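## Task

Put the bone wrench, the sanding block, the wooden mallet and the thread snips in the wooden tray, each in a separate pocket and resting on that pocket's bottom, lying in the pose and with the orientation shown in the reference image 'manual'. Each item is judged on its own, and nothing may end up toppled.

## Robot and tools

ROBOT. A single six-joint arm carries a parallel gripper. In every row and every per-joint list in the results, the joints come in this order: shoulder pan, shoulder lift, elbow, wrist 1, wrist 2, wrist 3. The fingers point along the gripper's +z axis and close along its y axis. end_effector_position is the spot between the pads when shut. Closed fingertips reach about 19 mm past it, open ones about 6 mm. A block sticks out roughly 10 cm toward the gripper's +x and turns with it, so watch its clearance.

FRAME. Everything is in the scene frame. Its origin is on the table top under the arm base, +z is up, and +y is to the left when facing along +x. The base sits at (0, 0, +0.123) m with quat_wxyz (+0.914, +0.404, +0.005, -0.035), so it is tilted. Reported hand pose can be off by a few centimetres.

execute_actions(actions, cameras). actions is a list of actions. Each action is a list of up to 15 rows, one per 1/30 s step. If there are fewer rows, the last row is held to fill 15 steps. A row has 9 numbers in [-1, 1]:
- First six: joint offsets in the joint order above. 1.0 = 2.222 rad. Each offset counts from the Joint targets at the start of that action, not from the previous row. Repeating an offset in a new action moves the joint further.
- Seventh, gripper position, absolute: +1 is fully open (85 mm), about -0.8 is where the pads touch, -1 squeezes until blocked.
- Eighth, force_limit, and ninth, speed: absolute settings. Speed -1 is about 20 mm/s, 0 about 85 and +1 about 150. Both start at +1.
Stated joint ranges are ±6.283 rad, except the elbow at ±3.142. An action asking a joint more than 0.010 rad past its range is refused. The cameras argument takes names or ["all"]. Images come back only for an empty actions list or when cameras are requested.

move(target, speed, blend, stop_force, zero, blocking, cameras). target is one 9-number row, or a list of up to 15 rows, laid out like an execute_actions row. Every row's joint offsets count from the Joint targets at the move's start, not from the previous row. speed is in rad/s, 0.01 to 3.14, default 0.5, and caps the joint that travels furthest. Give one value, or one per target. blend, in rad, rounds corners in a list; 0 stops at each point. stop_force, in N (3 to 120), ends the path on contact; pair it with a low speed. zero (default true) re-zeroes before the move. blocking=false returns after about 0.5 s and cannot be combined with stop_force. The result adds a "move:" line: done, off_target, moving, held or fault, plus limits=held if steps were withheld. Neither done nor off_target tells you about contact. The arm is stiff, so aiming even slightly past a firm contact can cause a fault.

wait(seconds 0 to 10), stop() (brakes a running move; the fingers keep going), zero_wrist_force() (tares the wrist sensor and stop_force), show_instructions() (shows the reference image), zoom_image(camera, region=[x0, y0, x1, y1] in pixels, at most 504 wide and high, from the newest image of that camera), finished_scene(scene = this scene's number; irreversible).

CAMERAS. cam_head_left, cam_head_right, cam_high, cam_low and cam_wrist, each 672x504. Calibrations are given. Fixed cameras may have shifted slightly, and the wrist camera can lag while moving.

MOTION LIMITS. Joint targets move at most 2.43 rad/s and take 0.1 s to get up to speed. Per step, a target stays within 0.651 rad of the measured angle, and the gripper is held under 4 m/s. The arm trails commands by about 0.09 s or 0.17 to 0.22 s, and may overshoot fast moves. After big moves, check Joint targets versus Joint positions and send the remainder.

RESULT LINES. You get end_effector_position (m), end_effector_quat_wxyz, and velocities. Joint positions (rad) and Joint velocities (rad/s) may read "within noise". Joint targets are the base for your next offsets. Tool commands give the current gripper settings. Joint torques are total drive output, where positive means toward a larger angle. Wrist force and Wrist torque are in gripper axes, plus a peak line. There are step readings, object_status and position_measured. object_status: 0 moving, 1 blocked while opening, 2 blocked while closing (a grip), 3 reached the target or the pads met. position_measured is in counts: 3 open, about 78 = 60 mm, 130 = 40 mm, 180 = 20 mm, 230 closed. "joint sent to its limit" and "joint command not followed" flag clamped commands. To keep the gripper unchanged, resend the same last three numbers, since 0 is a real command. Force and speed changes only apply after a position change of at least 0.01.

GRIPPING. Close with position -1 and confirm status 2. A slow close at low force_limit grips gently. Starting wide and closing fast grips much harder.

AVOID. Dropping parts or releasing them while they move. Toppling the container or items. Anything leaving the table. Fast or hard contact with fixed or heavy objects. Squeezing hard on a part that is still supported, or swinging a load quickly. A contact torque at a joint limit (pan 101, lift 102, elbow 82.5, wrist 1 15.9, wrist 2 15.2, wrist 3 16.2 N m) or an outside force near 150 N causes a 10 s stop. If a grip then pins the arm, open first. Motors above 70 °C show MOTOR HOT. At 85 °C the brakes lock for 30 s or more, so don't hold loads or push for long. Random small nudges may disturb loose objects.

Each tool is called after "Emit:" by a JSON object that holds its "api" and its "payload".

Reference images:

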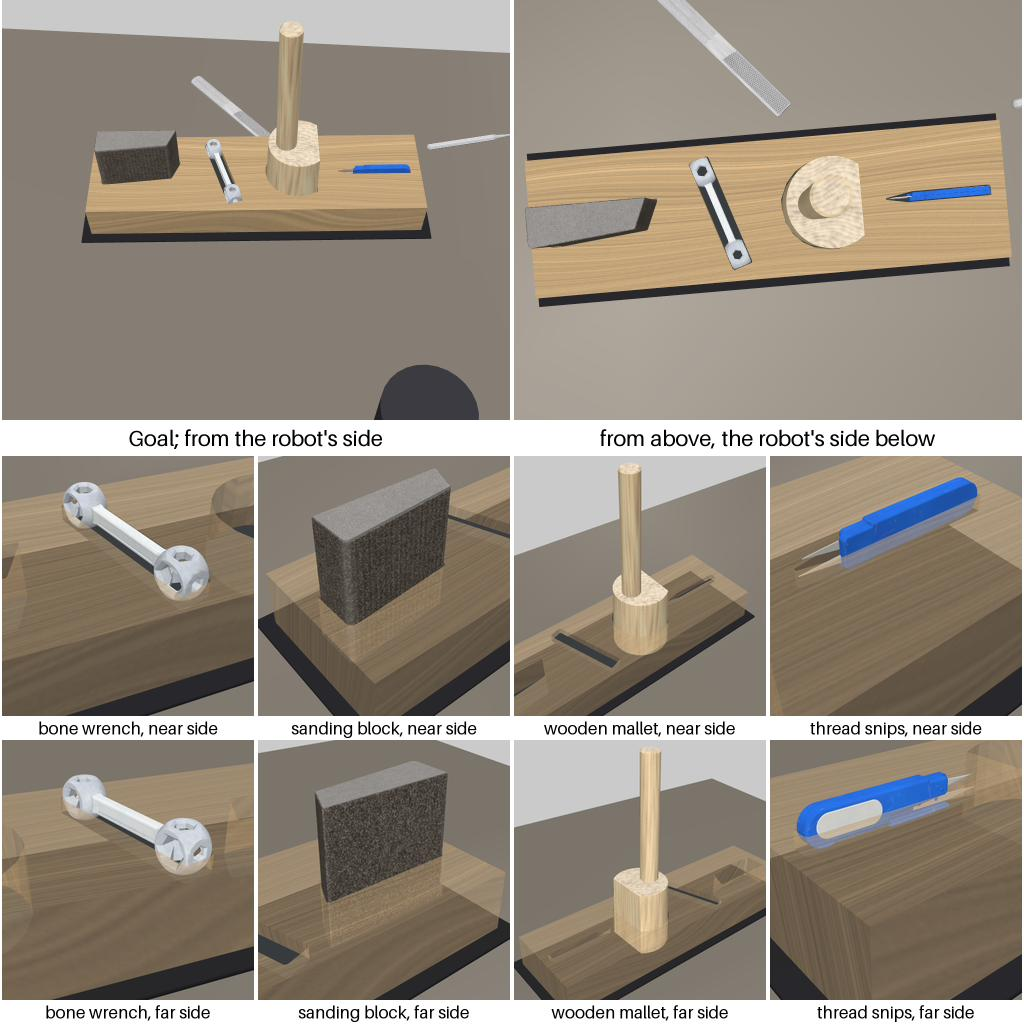

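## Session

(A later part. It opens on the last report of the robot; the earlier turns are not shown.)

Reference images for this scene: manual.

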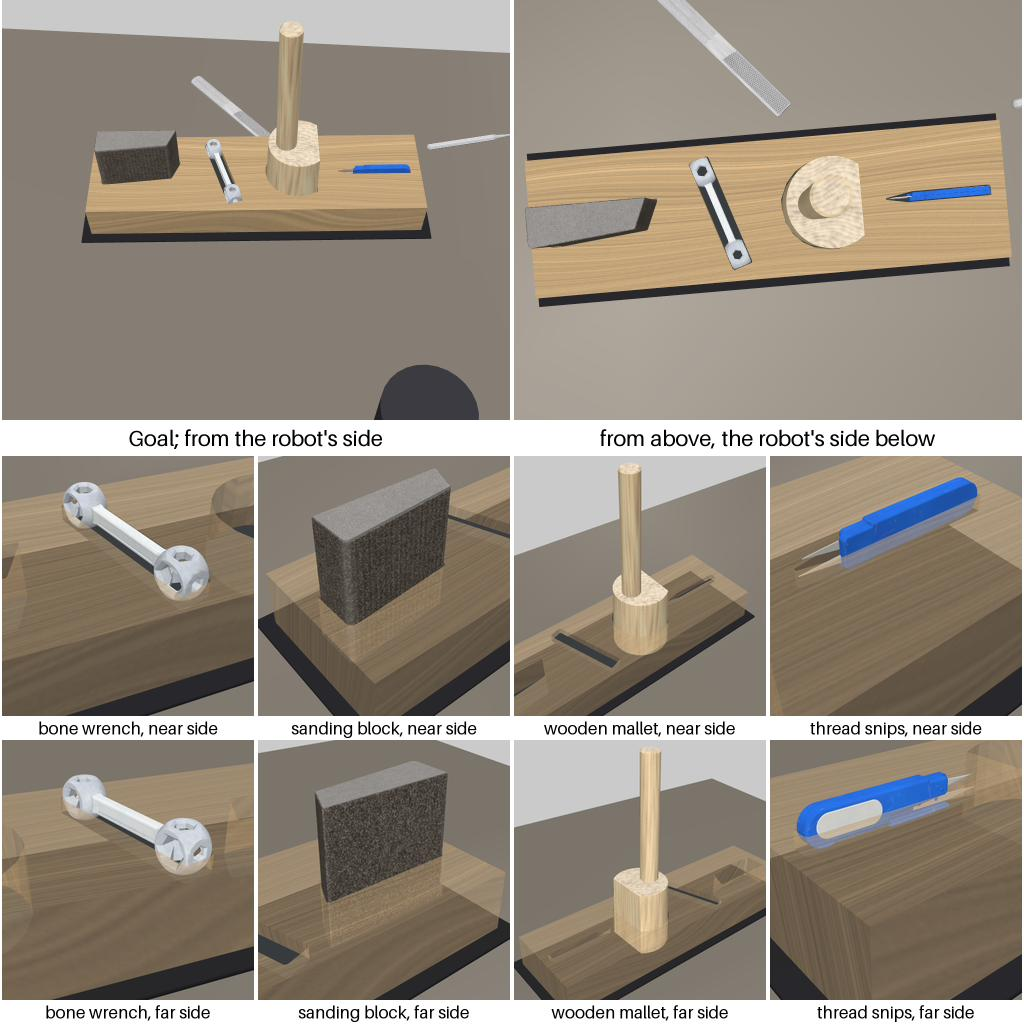

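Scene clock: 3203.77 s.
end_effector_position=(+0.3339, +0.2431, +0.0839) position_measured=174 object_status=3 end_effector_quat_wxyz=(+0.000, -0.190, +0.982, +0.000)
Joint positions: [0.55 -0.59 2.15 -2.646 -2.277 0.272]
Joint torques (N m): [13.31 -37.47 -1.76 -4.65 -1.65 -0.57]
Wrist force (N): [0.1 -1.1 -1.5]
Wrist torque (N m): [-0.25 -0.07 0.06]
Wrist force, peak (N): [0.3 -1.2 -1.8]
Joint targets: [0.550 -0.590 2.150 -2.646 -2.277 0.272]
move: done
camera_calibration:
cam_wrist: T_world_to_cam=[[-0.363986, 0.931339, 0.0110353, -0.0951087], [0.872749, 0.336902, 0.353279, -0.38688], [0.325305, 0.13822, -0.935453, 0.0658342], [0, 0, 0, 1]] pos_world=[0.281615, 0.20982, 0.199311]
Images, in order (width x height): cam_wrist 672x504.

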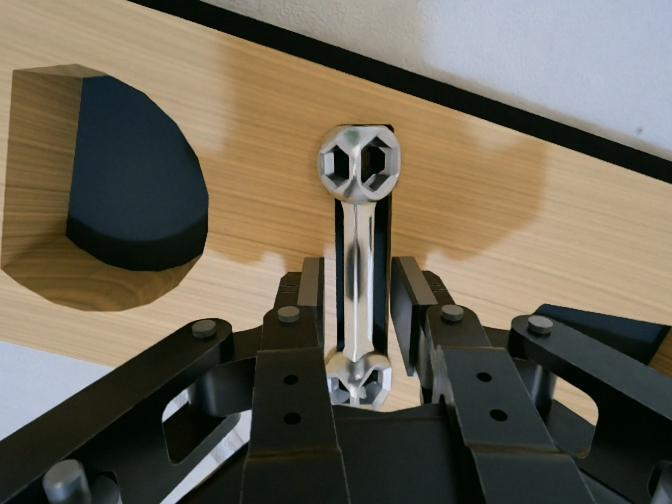

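Emit:
{"api": "execute_actions", "payload": {"actions": [[[0,0,0,0,0,0,-1,-1,-1]],[[0,0,0,0,0,0,-1,-1,-1]],[[0,0,0,0,0,0,-1,-1,-1]]], "cameras": ["cam_wrist"]}}

Emit:
{"api": "zoom_image", "payload": {"camera": "cam_wrist", "region": [270, 110, 450, 420]}}

Scene clock: 3218.83 s.
end_effector_position=(+0.3339, +0.2432, +0.0839) position_measured=219 object_status=2 end_effector_quat_wxyz=(+0.000, -0.190, +0.982, +0.000)
Joint positions: [0.55 -0.59 2.15 -2.646 -2.277 0.272]
Joint torques (N m): [4.85 -11.29 0.04 -0.33 1.65 0.99]
Wrist force (N): [5.6 -3.0 -36.3]
Wrist torque (N m): [-0.23 -0.09 0.02]
Wrist force, peak (N): [5.6 -3.0 -37.1]
Joint targets: [0.550 -0.590 2.150 -2.646 -2.277 0.272]
Step readings (joint positions):
0: [0.550 -0.590 2.150 -2.646 -2.277 0.272]
1: [0.550 -0.590 2.150 -2.646 -2.277 0.272]
2: [0.550 -0.590 2.150 -2.646 -2.277 0.272]
4: [0.550 -0.590 2.150 -2.646 -2.277 0.272]
8: [0.550 -0.590 2.150 -2.646 -2.277 0.272]
15: [0.550 -0.590 2.150 -2.646 -2.277 0.272]
16: [0.550 -0.590 2.150 -2.646 -2.277 0.272]
17: [0.550 -0.590 2.150 -2.646 -2.277 0.272]
19: [0.550 -0.590 2.150 -2.646 -2.277 0.272]
23: [0.550 -0.590 2.150 -2.646 -2.277 0.272]
30: [0.550 -0.590 2.150 -2.646 -2.277 0.272]
31: [0.550 -0.590 2.150 -2.646 -2.277 0.272]
32: [0.550 -0.590 2.150 -2.646 -2.277 0.272]
34: [0.550 -0.590 2.150 -2.646 -2.277 0.272]
38: [0.550 -0.590 2.150 -2.646 -2.277 0.272]
45: [0.550 -0.590 2.150 -2.646 -2.277 0.272]
camera_calibration:
cam_wrist: T_world_to_cam=[[-0.364006, 0.931332, 0.0109899, -0.0951856], [0.872696, 0.336919, 0.353395, -0.386925], [0.325425, 0.138229, -0.93541, 0.0657764], [0, 0, 0, 1]] pos_world=[0.281615, 0.20992, 0.199311]
Images, in order (width x height): cam_wrist 672x504.

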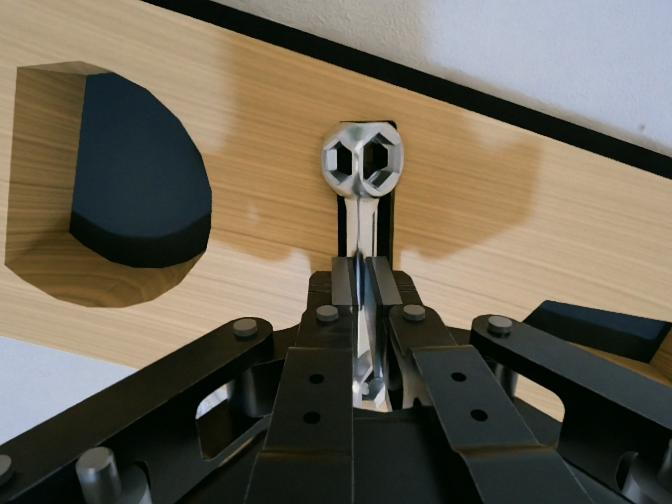

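Scaled by 1.626 from the camera's 672x504 image, which has a finer 960x720 frame.

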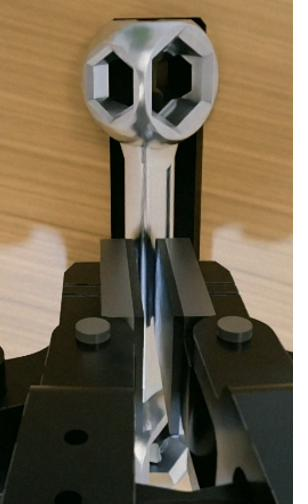

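Emit:
{"api": "execute_actions", "payload": {"actions": [], "cameras": ["cam_low"]}}

Emit:
{"api": "zoom_image", "payload": {"camera": "cam_low", "region": [400, 180, 560, 300]}}

Scene clock: 3282.20 s.
end_effector_position=(+0.3339, +0.2431, +0.0839) position_measured=219 object_status=2 end_effector_quat_wxyz=(+0.000, -0.190, +0.982, +0.000)
Joint positions: [0.55 -0.59 2.15 -2.646 -2.277 0.272]
Joint velocities: within noise
Joint torques (N m): [4.34 -11.91 3.61 -0.24 1.54 0.93]
Wrist force (N): [5.8 -3.0 -37.0]
Wrist torque (N m): [-0.22 -0.12 0.02]
Wrist force, peak (N): [5.6 -2.9 -37.2]
Joint targets: [0.550 -0.590 2.150 -2.646 -2.277 0.272]
Tool commands: gripper/position=-1.0 gripper/force_limit=-1.0 gripper/speed=-1.0
Images, in order (width x height): cam_low 672x504.

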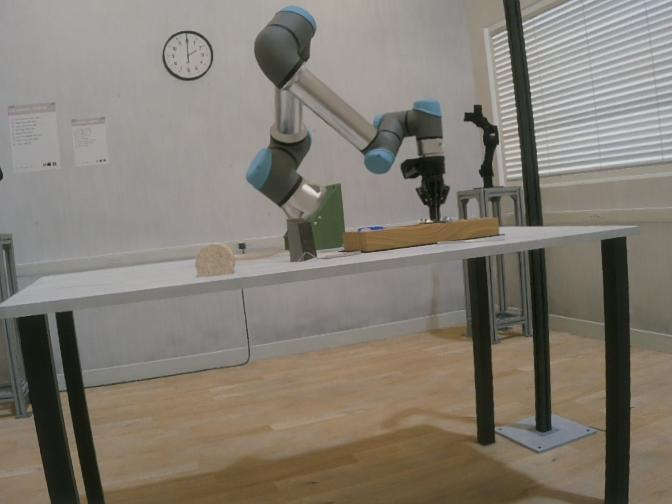

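Scaled by 3.150 from the camera's 672x504 image, which has a finer 960x720 frame.

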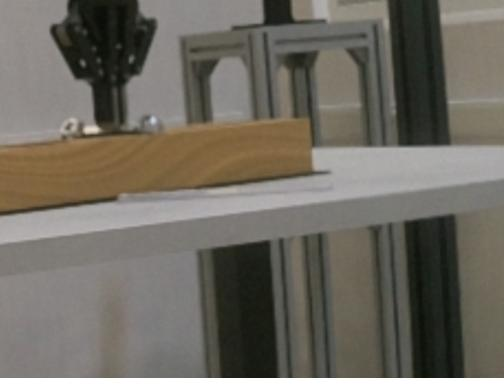

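Emit:
{"api": "move", "payload": {"target": [0,0,0,0,0,0,-0.36,-1,-1]}}

Emit:
{"api": "move", "payload": {"target": [-0.00378,0.00572,0.0020,-0.01053,-0.0018,-0.00437,-0.36,-1,-1], "speed": 0.03, "stop_force": 5, "cameras": ["cam_wrist"]}}

Emit:
{"api": "zoom_image", "payload": {"camera": "cam_wrist", "region": [270, 110, 450, 420]}}

Scene clock: 3352.83 s.
end_effector_position=(+0.3339, +0.2431, +0.0839) position_measured=174 object_status=0 end_effector_quat_wxyz=(+0.000, -0.190, +0.982, +0.000)
Joint positions: [0.55 -0.59 2.15 -2.646 -2.277 0.272]
Joint torques (N m): [24.93 -11.86 -8.34 -0.42 1.61 0.91]
Wrist force (N): [0.1 -1.1 -1.7]
Wrist torque (N m): [-0.25 -0.06 0.06]
Wrist force, peak (N): [5.6 -3.0 -37.2]
Joint targets: [0.550 -0.590 2.150 -2.646 -2.277 0.272]
move: done

Scene clock: 3354.67 s.
end_effector_position=(+0.3336, +0.2431, +0.0785) position_measured=174 object_status=3 end_effector_quat_wxyz=(+0.000, -0.190, +0.982, +0.000)
Joint positions: [0.543 -0.579 2.154 -2.667 -2.28 0.263]
Joint torques (N m): [37.49 -39.9 -15.99 0.44 1.73 1.31]
Wrist force (N): [-0.4 -0.5 -6.4]
Wrist torque (N m): [-0.18 -0.11 0.05]
Wrist force, peak (N): [2.9 -0.9 -14.5]
Joint targets: [0.543 -0.579 2.154 -2.667 -2.280 0.263]
move: contact
camera_calibration:
cam_wrist: T_world_to_cam=[[-0.363967, 0.931347, 0.0109828, -0.0952119], [0.872789, 0.336918, 0.353166, -0.384824], [0.32522, 0.138126, -0.935496, 0.0608859], [0, 0, 0, 1]] pos_world=[0.281415, 0.20992, 0.193911]
Images, in order (width x height): cam_wrist 672x504.

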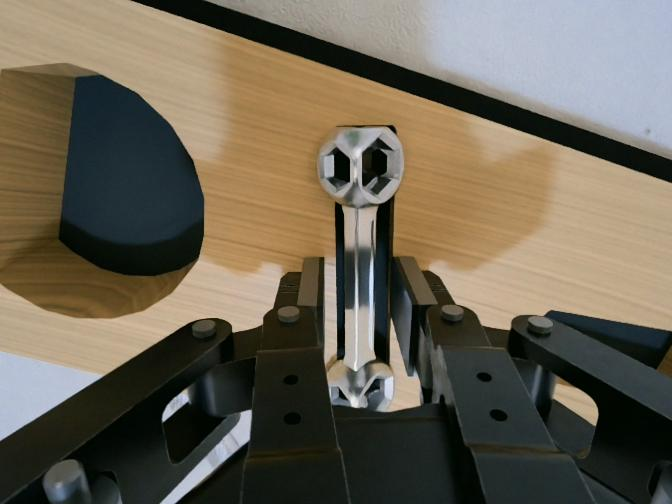

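Scaled by 1.626 from the camera's 672x504 image, which has a finer 960x720 frame.

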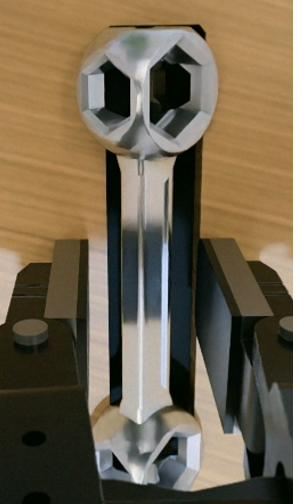

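Emit:
{"api": "move", "payload": {"target": [[0.00063,-0.00095,-0.00033,0.00176,0.0003,0.00073,-0.36,-1,-1],[0.00063,-0.00095,-0.00033,0.00176,0.0003,0.00073,-1,-1,-1]], "speed": 0.05, "cameras": ["cam_wrist"]}}

Emit:
{"api": "zoom_image", "payload": {"camera": "cam_wrist", "region": [270, 110, 450, 420]}}

Scene clock: 3408.77 s.
end_effector_position=(+0.3337, +0.2431, +0.0795) position_measured=217 object_status=0 end_effector_quat_wxyz=(+0.000, -0.190, +0.982, +0.000)
Joint positions: [0.544 -0.581 2.153 -2.663 -2.28 0.265]
Joint torques (N m): [29.68 -27.22 -13.07 -3.72 0.45 -1.14]
Wrist force (N): [0.0 2.7 -1.4]
Wrist torque (N m): [-0.33 -0.11 -0.08]
Wrist force, peak (N): [-0.4 -0.6 -6.5]
Joint targets: [0.544 -0.581 2.153 -2.663 -2.280 0.265]
move: done
camera_calibration:
cam_wrist: T_world_to_cam=[[-0.363955, 0.931352, 0.0109488, -0.0952209], [0.872761, 0.336905, 0.353248, -0.385183], [0.325309, 0.138122, -0.935466, 0.0617915], [0, 0, 0, 1]] pos_world=[0.281415, 0.20992, 0.194911]
Images, in order (width x height): cam_wrist 672x504.

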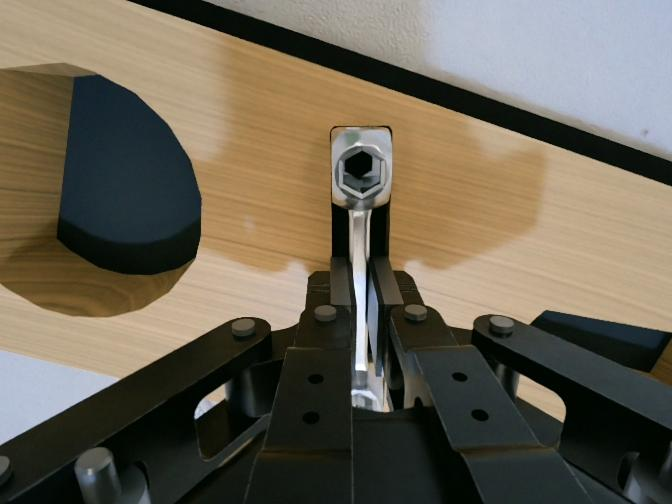

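Scaled by 1.626 from the camera's 672x504 image, which has a finer 960x720 frame.

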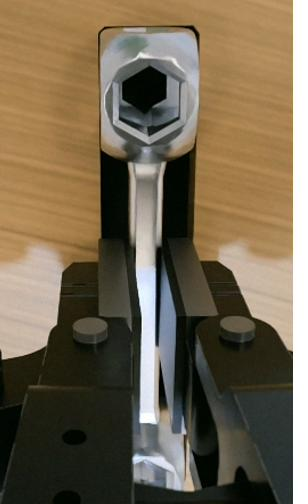

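Emit:
{"api": "move", "payload": {"target": [0,0,0,0,0,0,-0.36,-1,-1], "cameras": ["cam_wrist"]}}

Emit:
{"api": "zoom_image", "payload": {"camera": "cam_wrist", "region": [270, 110, 450, 420]}}

Scene clock: 3417.87 s.
end_effector_position=(+0.3337, +0.2431, +0.0795) position_measured=174 object_status=0 end_effector_quat_wxyz=(+0.000, -0.190, +0.982, +0.000)
Joint positions: [0.544 -0.581 2.153 -2.663 -2.28 0.265]
Joint torques (N m): [8.82 -12.59 0.41 -3.68 1.66 -0.99]
Wrist force (N): [0.2 -1.0 -1.5]
Wrist torque (N m): [-0.23 -0.07 0.06]
Wrist force, peak (N): [-0.2 3.0 -1.8]
Joint targets: [0.544 -0.581 2.153 -2.663 -2.280 0.265]
move: done
camera_calibration:
cam_wrist: T_world_to_cam=[[-0.363967, 0.931347, 0.0109828, -0.0952229], [0.872789, 0.336918, 0.353166, -0.385177], [0.32522, 0.138126, -0.935496, 0.0618214], [0, 0, 0, 1]] pos_world=[0.281415, 0.20992, 0.194911]
Images, in order (width x height): cam_wrist 672x504.

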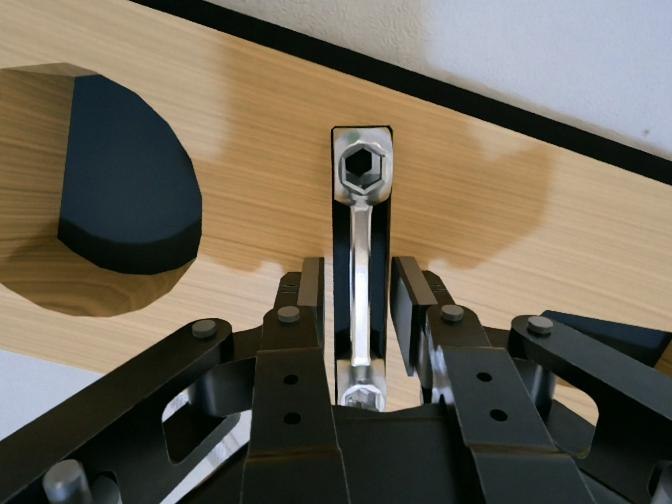

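Scaled by 1.626 from the camera's 672x504 image, which has a finer 960x720 frame.

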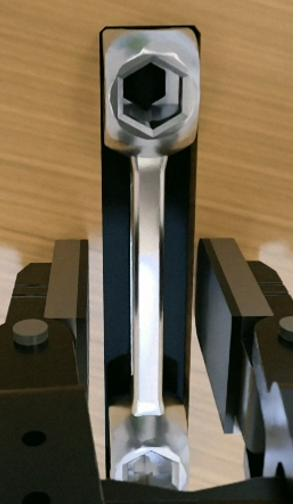

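Emit:
{"api": "move", "payload": {"target": [[0.0146,-0.0184,-0.0080,0.0369,0.0071,0.0166,-0.36,-1,-1],[0.0355,-0.0487,-0.0210,0.0968,0.0176,0.0408,-0.36,-1,-1],[0.0360,-0.0556,0.0324,0.0502,0.0177,0.0412,-1,-1,1]], "speed": [0.2,0.4,0.4], "blend": [0.02,0.03,0], "cameras": ["cam_wrist"]}}

Scene clock: 3491.67 s.
end_effector_position=(+0.2938, +0.2281, +0.1175) position_measured=234 object_status=3 end_effector_quat_wxyz=(-0.001, -0.190, +0.982, +0.000)
Joint positions: [0.624 -0.704 2.225 -2.552 -2.24 0.357]
Joint torques (N m): [7.87 -8.51 -0.28 -3.89 -1.67 1.26]
Wrist force (N): [0.4 -0.7 -1.3]
Wrist torque (N m): [-0.14 -0.10 0.01]
Wrist force, peak (N): [-1.7 -0.8 -3.5]
Joint targets: [0.624 -0.704 2.225 -2.552 -2.240 0.357]
move: done
camera_calibration:
cam_wrist: T_world_to_cam=[[-0.364437, 0.931167, 0.0106734, -0.0958994], [0.873146, 0.3377, 0.351532, -0.358755], [0.323731, 0.137431, -0.936115, 0.112992], [0, 0, 0, 1]] pos_world=[0.241717, 0.194921, 0.23291]
Images, in order (width x height): cam_wrist 672x504.

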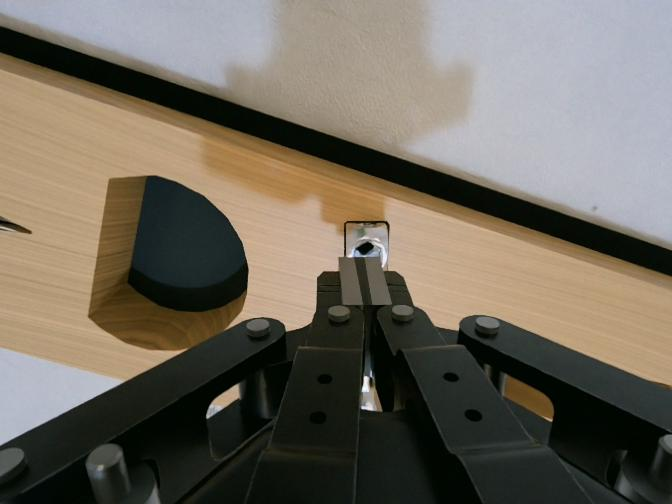

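Emit:
{"api": "move", "payload": {"target": [-0.0245,0.0364,0.0141,-0.0693,-0.0120,-0.0284,-1,-1,1], "speed": 0.05, "stop_force": 12, "cameras": ["cam_wrist"]}}

Scene clock: 3507.23 s.
end_effector_position=(+0.2947, +0.2282, +0.0903) position_measured=234 object_status=3 end_effector_quat_wxyz=(+0.000, -0.190, +0.982, +0.001)
Joint positions: [0.582 -0.642 2.249 -2.67 -2.261 0.308]
Joint torques (N m): [30.42 -34.54 -16.09 -1.83 1.54 0.23]
Wrist force (N): [4.7 0.5 -15.3]
Wrist torque (N m): [-0.24 -0.21 0.08]
Wrist force, peak (N): [9.1 -0.3 -26.5]
Joint targets: [0.582 -0.642 2.249 -2.670 -2.261 0.308]
move: contact; the wrist 1 is farthest, 0.036 rad from its target
camera_calibration:
cam_wrist: T_world_to_cam=[[-0.3645, 0.931128, 0.0118771, -0.0954469], [0.872683, 0.337115, 0.35324, -0.349946], [0.324908, 0.139121, -0.935457, 0.08644], [0, 0, 0, 1]] pos_world=[0.242516, 0.194819, 0.205609]
Images, in order (width x height): cam_wrist 672x504.

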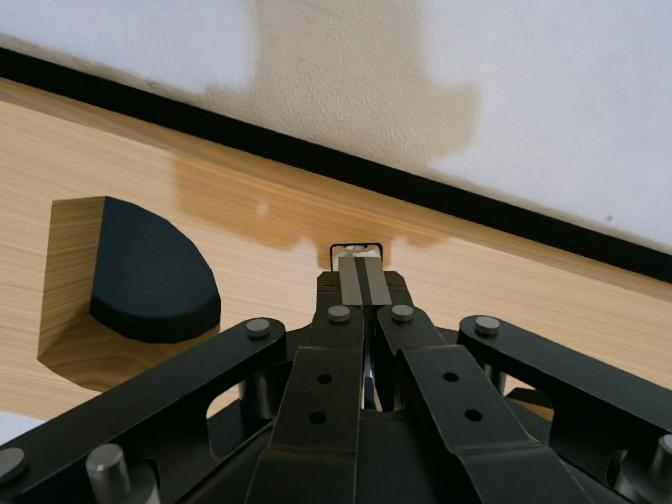

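Emit:
{"api": "move", "payload": {"target": [[0.0189,-0.0282,-0.0108,0.0533,0.0091,0.0218,-1,-1,1],[0.0006,0.0095,-0.1026,0.0941,0.0003,0.0010,-1,-1,1]], "speed": [0.3,0.4], "blend": [0.02,0]}}

Emit:
{"api": "move", "payload": {"target": [-0.0245,0.0364,0.0141,-0.0693,-0.0120,-0.0284,-1,-1,1], "speed": 0.05, "stop_force": 12, "cameras": ["cam_wrist"]}}

Scene clock: 3525.07 s.
end_effector_position=(+0.3688, +0.2572, +0.1214) position_measured=234 object_status=3 end_effector_quat_wxyz=(+0.000, -0.191, +0.982, +0.000)
Joint positions: [0.583 -0.621 2.021 -2.461 -2.26 0.31]
Joint torques (N m): [40.87 -43 -13.96 -4.83 1.68 1.17]
Wrist force (N): [0.1 -0.6 -1.4]
Wrist torque (N m): [-0.12 -0.07 0.07]
Wrist force, peak (N): [4.7 0.4 -16.3]
Joint targets: [0.584 -0.621 2.021 -2.461 -2.260 0.310]
move: done

Scene clock: 3528.30 s.
end_effector_position=(+0.3692, +0.2586, +0.0912) position_measured=234 object_status=3 end_effector_quat_wxyz=(+0.000, -0.190, +0.982, +0.000)
Joint positions: [0.545 -0.565 2.043 -2.569 -2.279 0.266]
Joint torques (N m): [35.82 -37.06 -14.94 -1.83 1.34 0.19]
Wrist force (N): [1.0 -0.2 -17.1]
Wrist torque (N m): [-0.15 -0.11 0.06]
Wrist force, peak (N): [3.4 -2.2 -26.0]
Joint targets: [0.545 -0.565 2.043 -2.569 -2.279 0.266]
move: contact; the wrist 1 is farthest, 0.046 rad from its target
camera_calibration:
cam_wrist: T_world_to_cam=[[-0.364316, 0.931208, 0.0112405, -0.0966834], [0.872638, 0.337137, 0.35333, -0.425482], [0.325234, 0.138533, -0.935431, 0.0588908], [0, 0, 0, 1]] pos_world=[0.316915, 0.22532, 0.206511]
Images, in order (width x height): cam_wrist 672x504.

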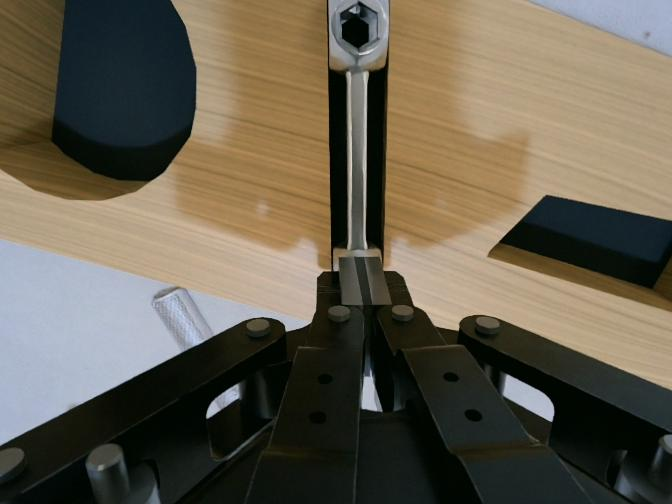

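Emit:
{"api": "move", "payload": {"target": [[0.0518,-0.0878,-0.0239,0.1661,0.0356,0.0693,-1,-1,1],[-0.4296,-0.4855,-0.1311,0.3023,0.2099,-0.2800,1,-1,1]], "speed": [0.4,0.8], "blend": [0.1,0], "cameras": ["cam_wrist"]}}

Scene clock: 3668.67 s.
end_effector_position=(+0.4799, -0.3599, +0.2198) position_measured=3 object_status=0 end_effector_quat_wxyz=(+0.025, +0.092, +0.961, +0.258)
Joint positions: [-0.409 -1.643 1.752 -1.897 -1.813 -0.356]
Joint torques (N m): [8.99 -43.8 -2.22 -4.17 2.52 -1.11]
Wrist force (N): [0.1 -1.6 -0.9]
Wrist torque (N m): [-0.31 0.00 0.09]
Wrist force, peak (N): [0.7 -0.3 -17.5]
Joint targets: [-0.409 -1.643 1.752 -1.897 -1.813 -0.356]
move: done
camera_calibration:
cam_wrist: T_world_to_cam=[[0.173343, 0.842527, 0.510001, 0.118629], [0.882736, -0.362545, 0.298896, -0.603801], [0.436726, 0.398385, -0.806573, 0.24061], [0, 0, 0, 1]] pos_world=[0.407352, -0.414708, 0.314042]
Images, in order (width x height): cam_wrist 672x504.

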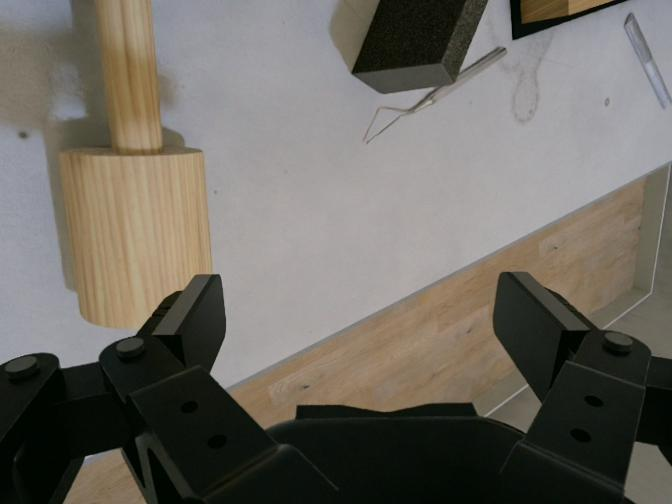

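Emit:
{"api": "zoom_image", "payload": {"camera": "cam_wrist", "region": [40, 0, 260, 340]}}

Scaled by 1.482 from the camera's 672x504 image, which has a finer 960x720 frame.

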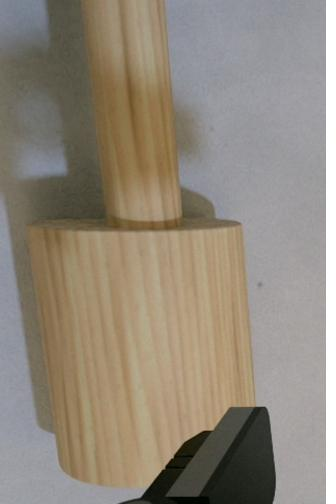

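Emit:
{"api": "move", "payload": {"target": [-0.1495,-0.0324,0.0788,-0.0880,0.0464,-0.1246,1,-1,1], "speed": 0.5, "cameras": ["cam_wrist"]}}

Scene clock: 3726.33 s.
end_effector_position=(+0.4065, -0.4153, +0.1079) position_measured=3 object_status=3 end_effector_quat_wxyz=(+0.034, +0.123, +0.958, +0.257)
Joint positions: [-0.741 -1.716 1.927 -2.093 -1.709 -0.633]
Joint torques (N m): [13.08 -14 -17.66 -0.54 -0.94 -1.1]
Wrist force (N): [-0.3 -1.8 -0.9]
Wrist torque (N m): [-0.32 0.04 0.09]
Wrist force, peak (N): [1.3 -3.8 0.2]
Joint targets: [-0.741 -1.715 1.927 -2.093 -1.709 -0.633]
move: done
camera_calibration:
cam_wrist: T_world_to_cam=[[0.226979, 0.829882, 0.509683, 0.208103], [0.857279, -0.418581, 0.299771, -0.538552], [0.462118, 0.368899, -0.806449, 0.181869], [0, 0, 0, 1]] pos_world=[0.330409, -0.46522, 0.202043]
Images, in order (width x height): cam_wrist 672x504.

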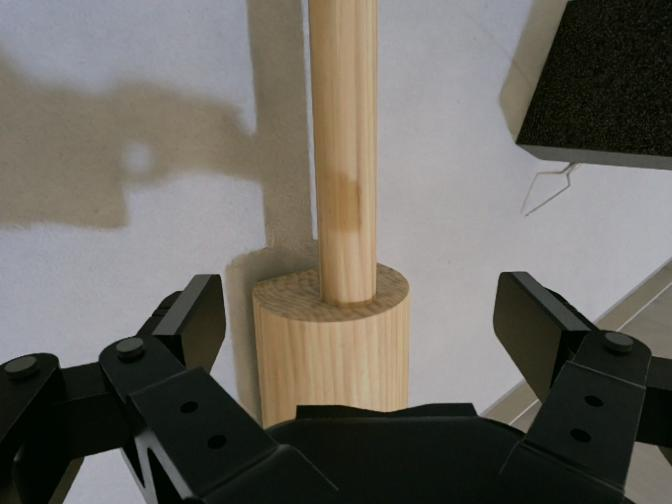

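Emit:
{"api": "move", "payload": {"target": [-0.0107,0.0390,0.0372,-0.0774,0.0029,-0.0173,1,-1,1], "speed": 0.12, "stop_force": 10, "cameras": ["cam_wrist"]}}

Scene clock: 3774.73 s.
end_effector_position=(+0.4139, -0.3861, +0.0516) position_measured=3 object_status=3 end_effector_quat_wxyz=(+0.035, +0.115, +0.959, +0.257)
Joint positions: [-0.765 -1.629 2.01 -2.265 -1.703 -0.671]
Joint torques (N m): [36.05 -52.55 -19.15 0.79 -0.65 1.13]
Wrist force (N): [-0.3 -1.8 -0.9]
Wrist torque (N m): [-0.36 0.07 0.11]
Wrist force, peak (N): [-0.6 -1.9 -2.3]
Joint targets: [-0.765 -1.629 2.010 -2.265 -1.703 -0.671]
move: done
camera_calibration:
cam_wrist: T_world_to_cam=[[0.211763, 0.83406, 0.509411, 0.218759], [0.861062, -0.405785, 0.306448, -0.512856], [0.462308, 0.37374, -0.804108, 0.124018], [0, 0, 0, 1]] pos_world=[0.337941, -0.436918, 0.145449]
Images, in order (width x height): cam_wrist 672x504.

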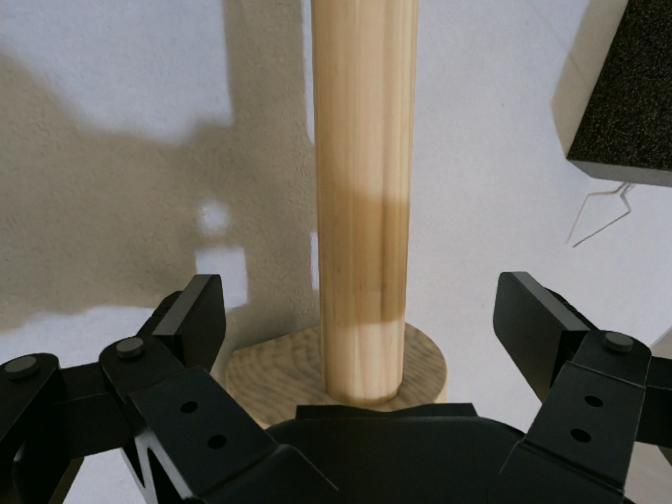

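Emit:
{"api": "move", "payload": {"target": [[0,0,0,0,0,0,1,-1,1],[0,0,0,0,0,0,-1,-1,-1],[0,0,0,0,0,0,-0.98,0.1,-1]], "cameras": ["cam_wrist"]}}

Scene clock: 3785.03 s.
end_effector_position=(+0.4139, -0.3861, +0.0516) position_measured=169 object_status=2 end_effector_quat_wxyz=(+0.035, +0.115, +0.959, +0.256)
Joint positions: [-0.765 -1.629 2.01 -2.265 -1.703 -0.671]
Joint torques (N m): [32.77 -45.6 -16.87 0.46 -0.89 1.24]
Wrist force (N): [-0.5 -0.7 -3.3]
Wrist torque (N m): [-0.39 0.03 0.09]
Wrist force, peak (N): [-0.3 -0.5 -4.0]
Joint targets: [-0.765 -1.629 2.010 -2.265 -1.703 -0.671]
move: done
camera_calibration:
cam_wrist: T_world_to_cam=[[0.211811, 0.834099, 0.509328, 0.218772], [0.861083, -0.405768, 0.306412, -0.51285], [0.462246, 0.373672, -0.804175, 0.124019], [0, 0, 0, 1]] pos_world=[0.337941, -0.436918, 0.145449]
Images, in order (width x height): cam_wrist 672x504.

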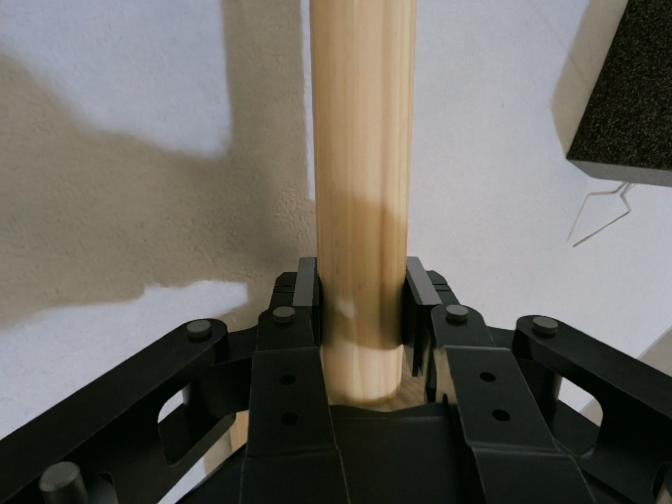

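Emit:
{"api": "move", "payload": {"target": [0.0582,-0.0595,-0.0315,0.0995,-0.0174,0.0562,-0.98,0.1,-1], "speed": 0.12, "cameras": ["cam_wrist","cam_high"]}}

Scene clock: 3821.10 s.
end_effector_position=(+0.4138, -0.3864, +0.1519) position_measured=169 object_status=2 end_effector_quat_wxyz=(+0.035, +0.115, +0.959, +0.256) end_effector_velocity=(+0.000, +0.000, -0.002) end_effector_angular_velocity=(-0.001, +0.001, +0.002)
Joint positions: [-0.635 -1.761 1.939 -2.044 -1.742 -0.546]
Joint velocities: [-0.003 0.002 0.002 -0.005 -0.001 -0.004]
Joint torques (N m): [7.59 -12.69 -4.41 -4.55 2.1 -0.95]
Wrist force (N): [-0.3 -4.2 1.8]
Wrist torque (N m): [-0.37 0.13 0.07]
Wrist force, peak (N): [0.0 -4.7 2.7]
Joint targets: [-0.636 -1.761 1.940 -2.044 -1.742 -0.546]
move: done
camera_calibration:
cam_wrist: T_world_to_cam=[[0.211758, 0.834235, 0.509128, 0.168052], [0.860941, -0.405775, 0.3068, -0.543598], [0.462535, 0.373362, -0.804153, 0.20448], [0, 0, 0, 1]] pos_world=[0.337841, -0.437118, 0.24565]
Images, in order (width x height): cam_high 672x504, cam_wrist 672x504.

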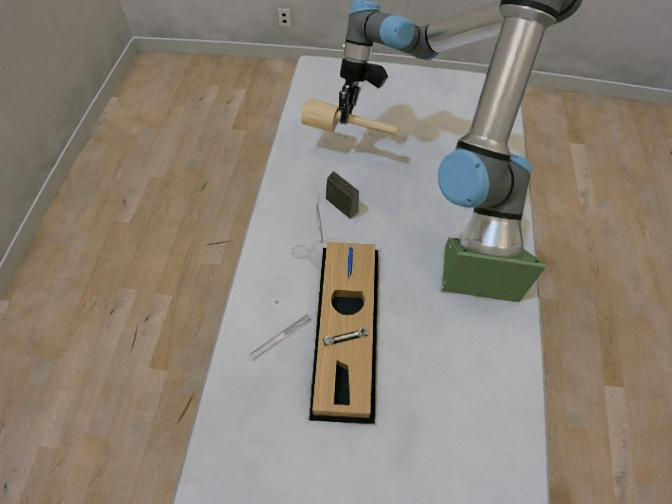

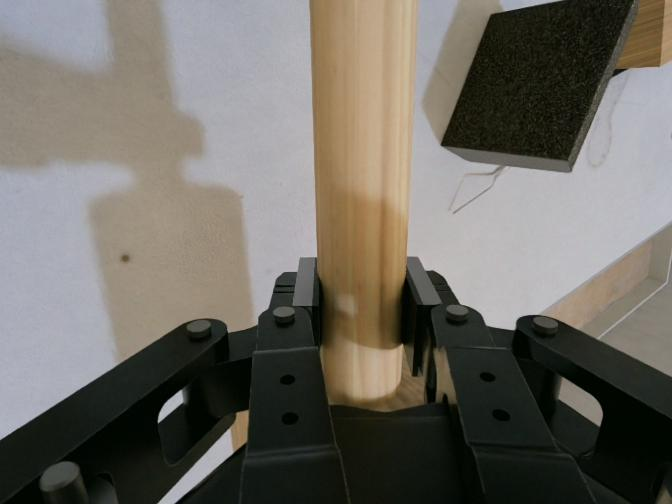

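Emit:
{"api": "move", "payload": {"target": [[-0.0495,0.0505,0.0267,-0.0846,0.0148,-0.0478,-0.98,0.1,-1],[-0.0600,0.0613,0.0324,-0.1024,0.0180,-0.0579,-0.98,0.1,-1]], "speed": [0.15,0.03], "stop_force": 5}}

Scene clock: 3879.23 s.
end_effector_position=(+0.4139, -0.3862, +0.0517) position_measured=169 object_status=2 end_effector_quat_wxyz=(+0.035, +0.115, +0.959, +0.257)
Joint positions: [-0.765 -1.629 2.009 -2.265 -1.703 -0.671]
Joint torques (N m): [35.28 -50.69 -17.67 0.87 -1.67 1.17]
Wrist force (N): [-1.3 -0.7 -2.8]
Wrist torque (N m): [-0.37 0.04 0.09]
Wrist force, peak (N): [2.2 2.8 -9.4]
Joint targets: [-0.765 -1.629 2.009 -2.265 -1.703 -0.671]
move: contact; path passed 1 of 2 targets

Emit:
{"api": "move", "payload": {"target": [0,0,0,0,0,0,0,-1,-1]}}

Emit:
{"api": "move", "payload": {"target": [-0.0014,0.0082,0.0058,-0.0135,0.0007,-0.0017,0,-1,-1], "speed": 0.03, "stop_force": 5, "cameras": ["cam_wrist"]}}

Scene clock: 3903.90 s.
end_effector_position=(+0.4139, -0.3862, +0.0517) position_measured=128 object_status=0 end_effector_quat_wxyz=(+0.035, +0.115, +0.959, +0.257)
Joint positions: [-0.765 -1.629 2.009 -2.265 -1.703 -0.671]
Joint torques (N m): [35.97 -50.62 -18.93 -0.1 -0.37 0.69]
Wrist force (N): [0.0 -1.9 -0.9]
Wrist torque (N m): [-0.36 0.04 0.11]
Wrist force, peak (N): [-0.2 -3.1 1.4]
Joint targets: [-0.765 -1.629 2.009 -2.265 -1.703 -0.671]
move: done

Scene clock: 3905.53 s.
end_effector_position=(+0.4153, -0.3800, +0.0418) position_measured=128 object_status=3 end_effector_quat_wxyz=(+0.035, +0.115, +0.959, +0.257)
Joint positions: [-0.768 -1.61 2.022 -2.295 -1.701 -0.675]
Joint torques (N m): [12.63 -46.35 -16.37 0.38 2.4 -0.07]
Wrist force (N): [-0.1 -1.8 -1.3]
Wrist torque (N m): [-0.35 0.02 0.11]
Wrist force, peak (N): [-0.3 -2.2 -1.4]
Joint targets: [-0.768 -1.611 2.022 -2.295 -1.701 -0.675]
move: done
camera_calibration:
cam_wrist: T_world_to_cam=[[0.210655, 0.833494, 0.510795, 0.21851], [0.861581, -0.405165, 0.30581, -0.508543], [0.461847, 0.37567, -0.803473, 0.114056], [0, 0, 0, 1]] pos_world=[0.339444, -0.431018, 0.135545]
Images, in order (width x height): cam_wrist 672x504.

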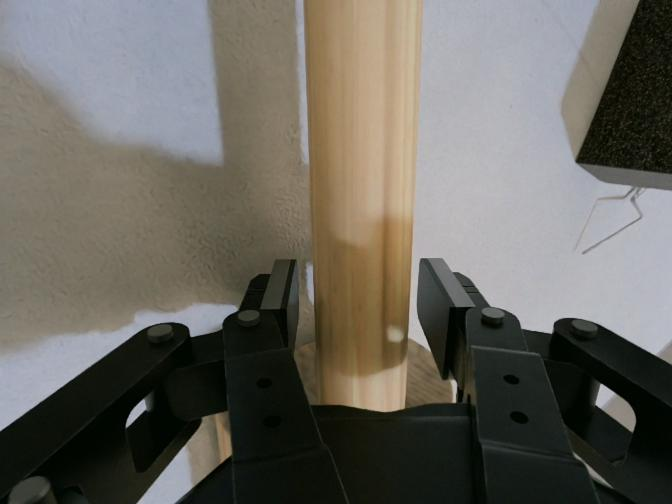

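Emit:
{"api": "zoom_image", "payload": {"camera": "cam_wrist", "region": [240, 200, 480, 420]}}

Scaled by 2.100 from the camera's 672x504 image, which has a finer 960x720 frame.

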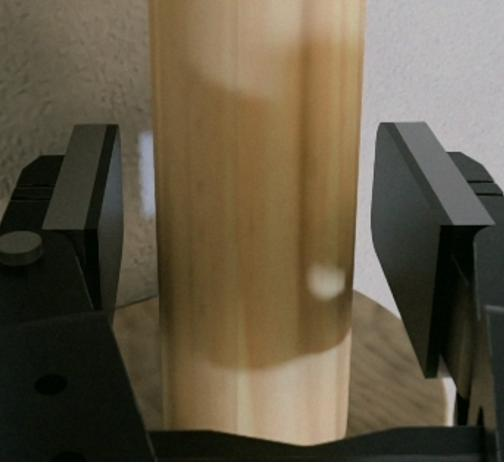

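Emit:
{"api": "move", "payload": {"target": [[0,0,0,0,0,0,0,-1,-1],[0,0,0,0,0,0,-1,-1,-1],[0,0,0,0,0,0,-0.98,0.2,-1]], "cameras": ["cam_wrist"]}}

Scene clock: 3923.80 s.
end_effector_position=(+0.4153, -0.3801, +0.0419) position_measured=168 object_status=2 end_effector_quat_wxyz=(+0.035, +0.115, +0.959, +0.257)
Joint positions: [-0.768 -1.611 2.022 -2.295 -1.701 -0.675]
Joint torques (N m): [34.32 -48.66 -17.29 0.45 -0.84 0.9]
Wrist force (N): [-0.3 -1.6 -2.1]
Wrist torque (N m): [-0.33 0.02 0.11]
Wrist force, peak (N): [0.0 -2.1 -2.3]
Joint targets: [-0.768 -1.611 2.022 -2.295 -1.701 -0.675]
move: done
camera_calibration:
cam_wrist: T_world_to_cam=[[0.210688, 0.833553, 0.510686, 0.218571], [0.86147, -0.405236, 0.306029, -0.508636], [0.46204, 0.375464, -0.803459, 0.114018], [0, 0, 0, 1]] pos_world=[0.339444, -0.431118, 0.135646]
Images, in order (width x height): cam_wrist 672x504.

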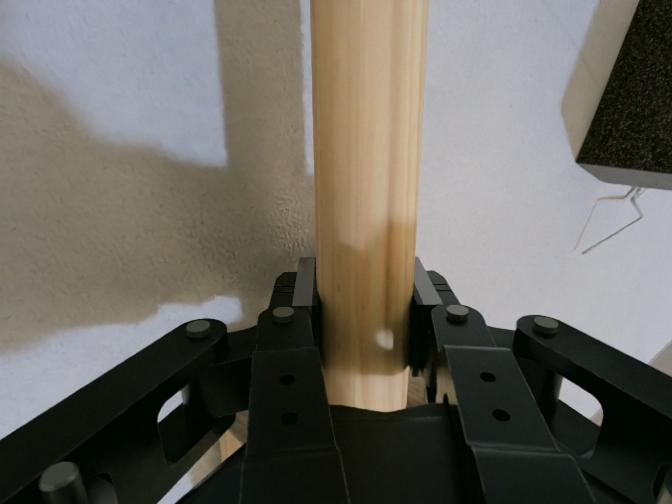

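Emit:
{"api": "move", "payload": {"target": [[0.0582,-0.0594,-0.0315,0.0995,-0.0176,0.0563,-0.98,0.2,-1],[0.1719,-0.1021,-0.1269,0.2601,-0.0481,0.1683,-0.98,0.2,-1],[0.5956,0.6749,-0.4393,0.9707,-0.0960,0.6446,-0.98,0.2,-1]], "speed": [0.15,0.4,0.6], "blend": [0.05,0.15,0], "cameras": ["cam_wrist","cam_high","cam_head_left"]}}

Scene clock: 4053.73 s.
end_effector_position=(+0.3447, +0.1554, +0.2998) position_measured=168 object_status=2 end_effector_quat_wxyz=(+0.599, +0.376, -0.599, +0.375)
Joint positions: [0.555 -0.111 1.046 -0.138 -1.915 0.757]
Joint torques (N m): [24.79 -43.1 -3.33 3.69 4.65 1.16]
Wrist force (N): [-5.2 -1.5 0.0]
Wrist torque (N m): [-0.21 0.17 -0.08]
Wrist force, peak (N): [-4.3 -6.0 0.1]
Joint targets: [0.555 -0.111 1.046 -0.138 -1.915 0.757]
move: done
camera_calibration:
cam_wrist: T_world_to_cam=[[-0.894808, 0.446354, -0.00932962, 0.252585], [0.165445, 0.312115, -0.935528, 0.190984], [-0.414664, -0.838661, -0.35313, 0.508605], [0, 0, 0, 1]] pos_world=[0.405318, 0.254196, 0.360631]
Images, in order (width x height): cam_head_left 672x504, cam_high 672x504, cam_wrist 672x504.

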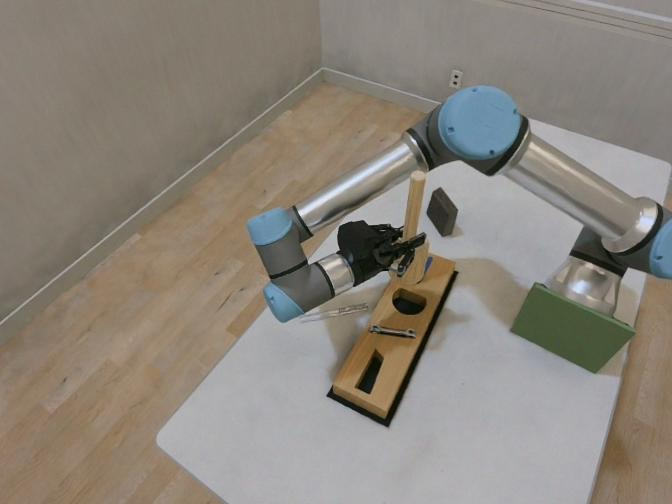

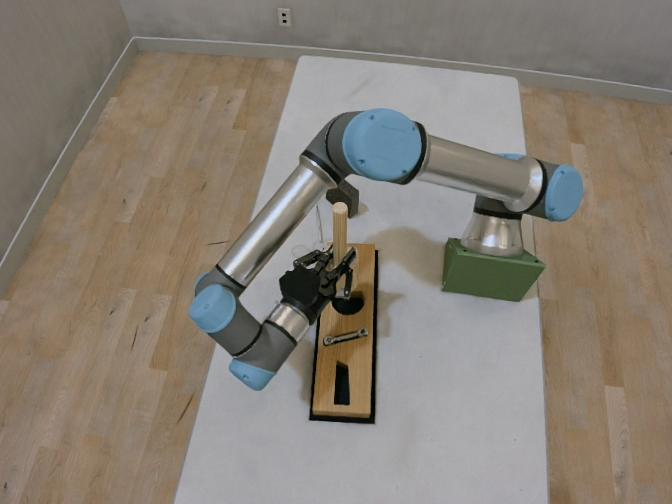

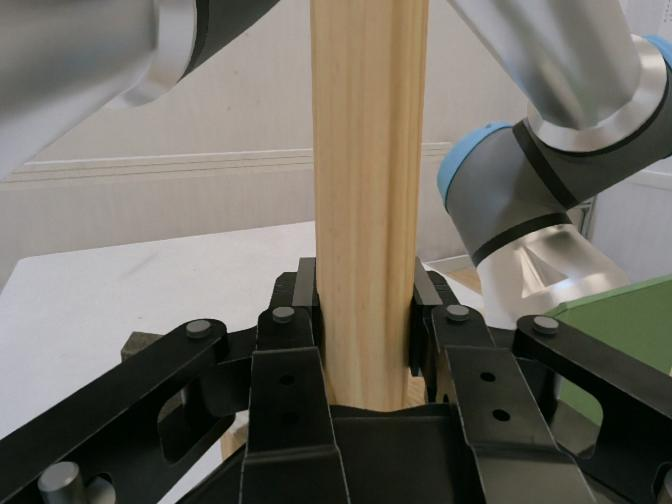

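Emit:
{"api": "zoom_image", "payload": {"camera": "cam_head_left", "region": [350, 160, 480, 340]}}

Emit:
{"api": "zoom_image", "payload": {"camera": "cam_high", "region": [280, 190, 400, 340]}}

Scaled by 2.800 from the camera's 672x504 image, which has a finer 960x720 frame.

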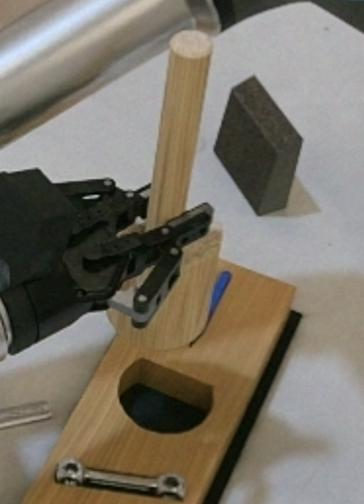

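Scaled by 3.360 from the camera's 672x504 image, which has a finer 960x720 frame.

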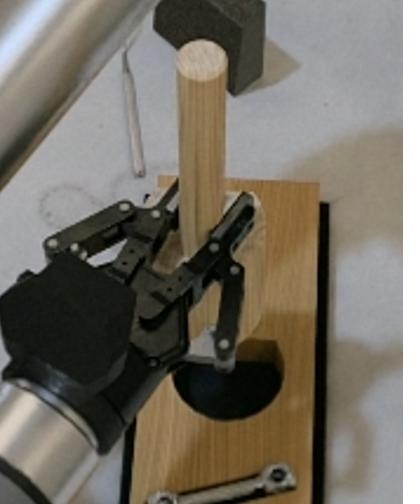

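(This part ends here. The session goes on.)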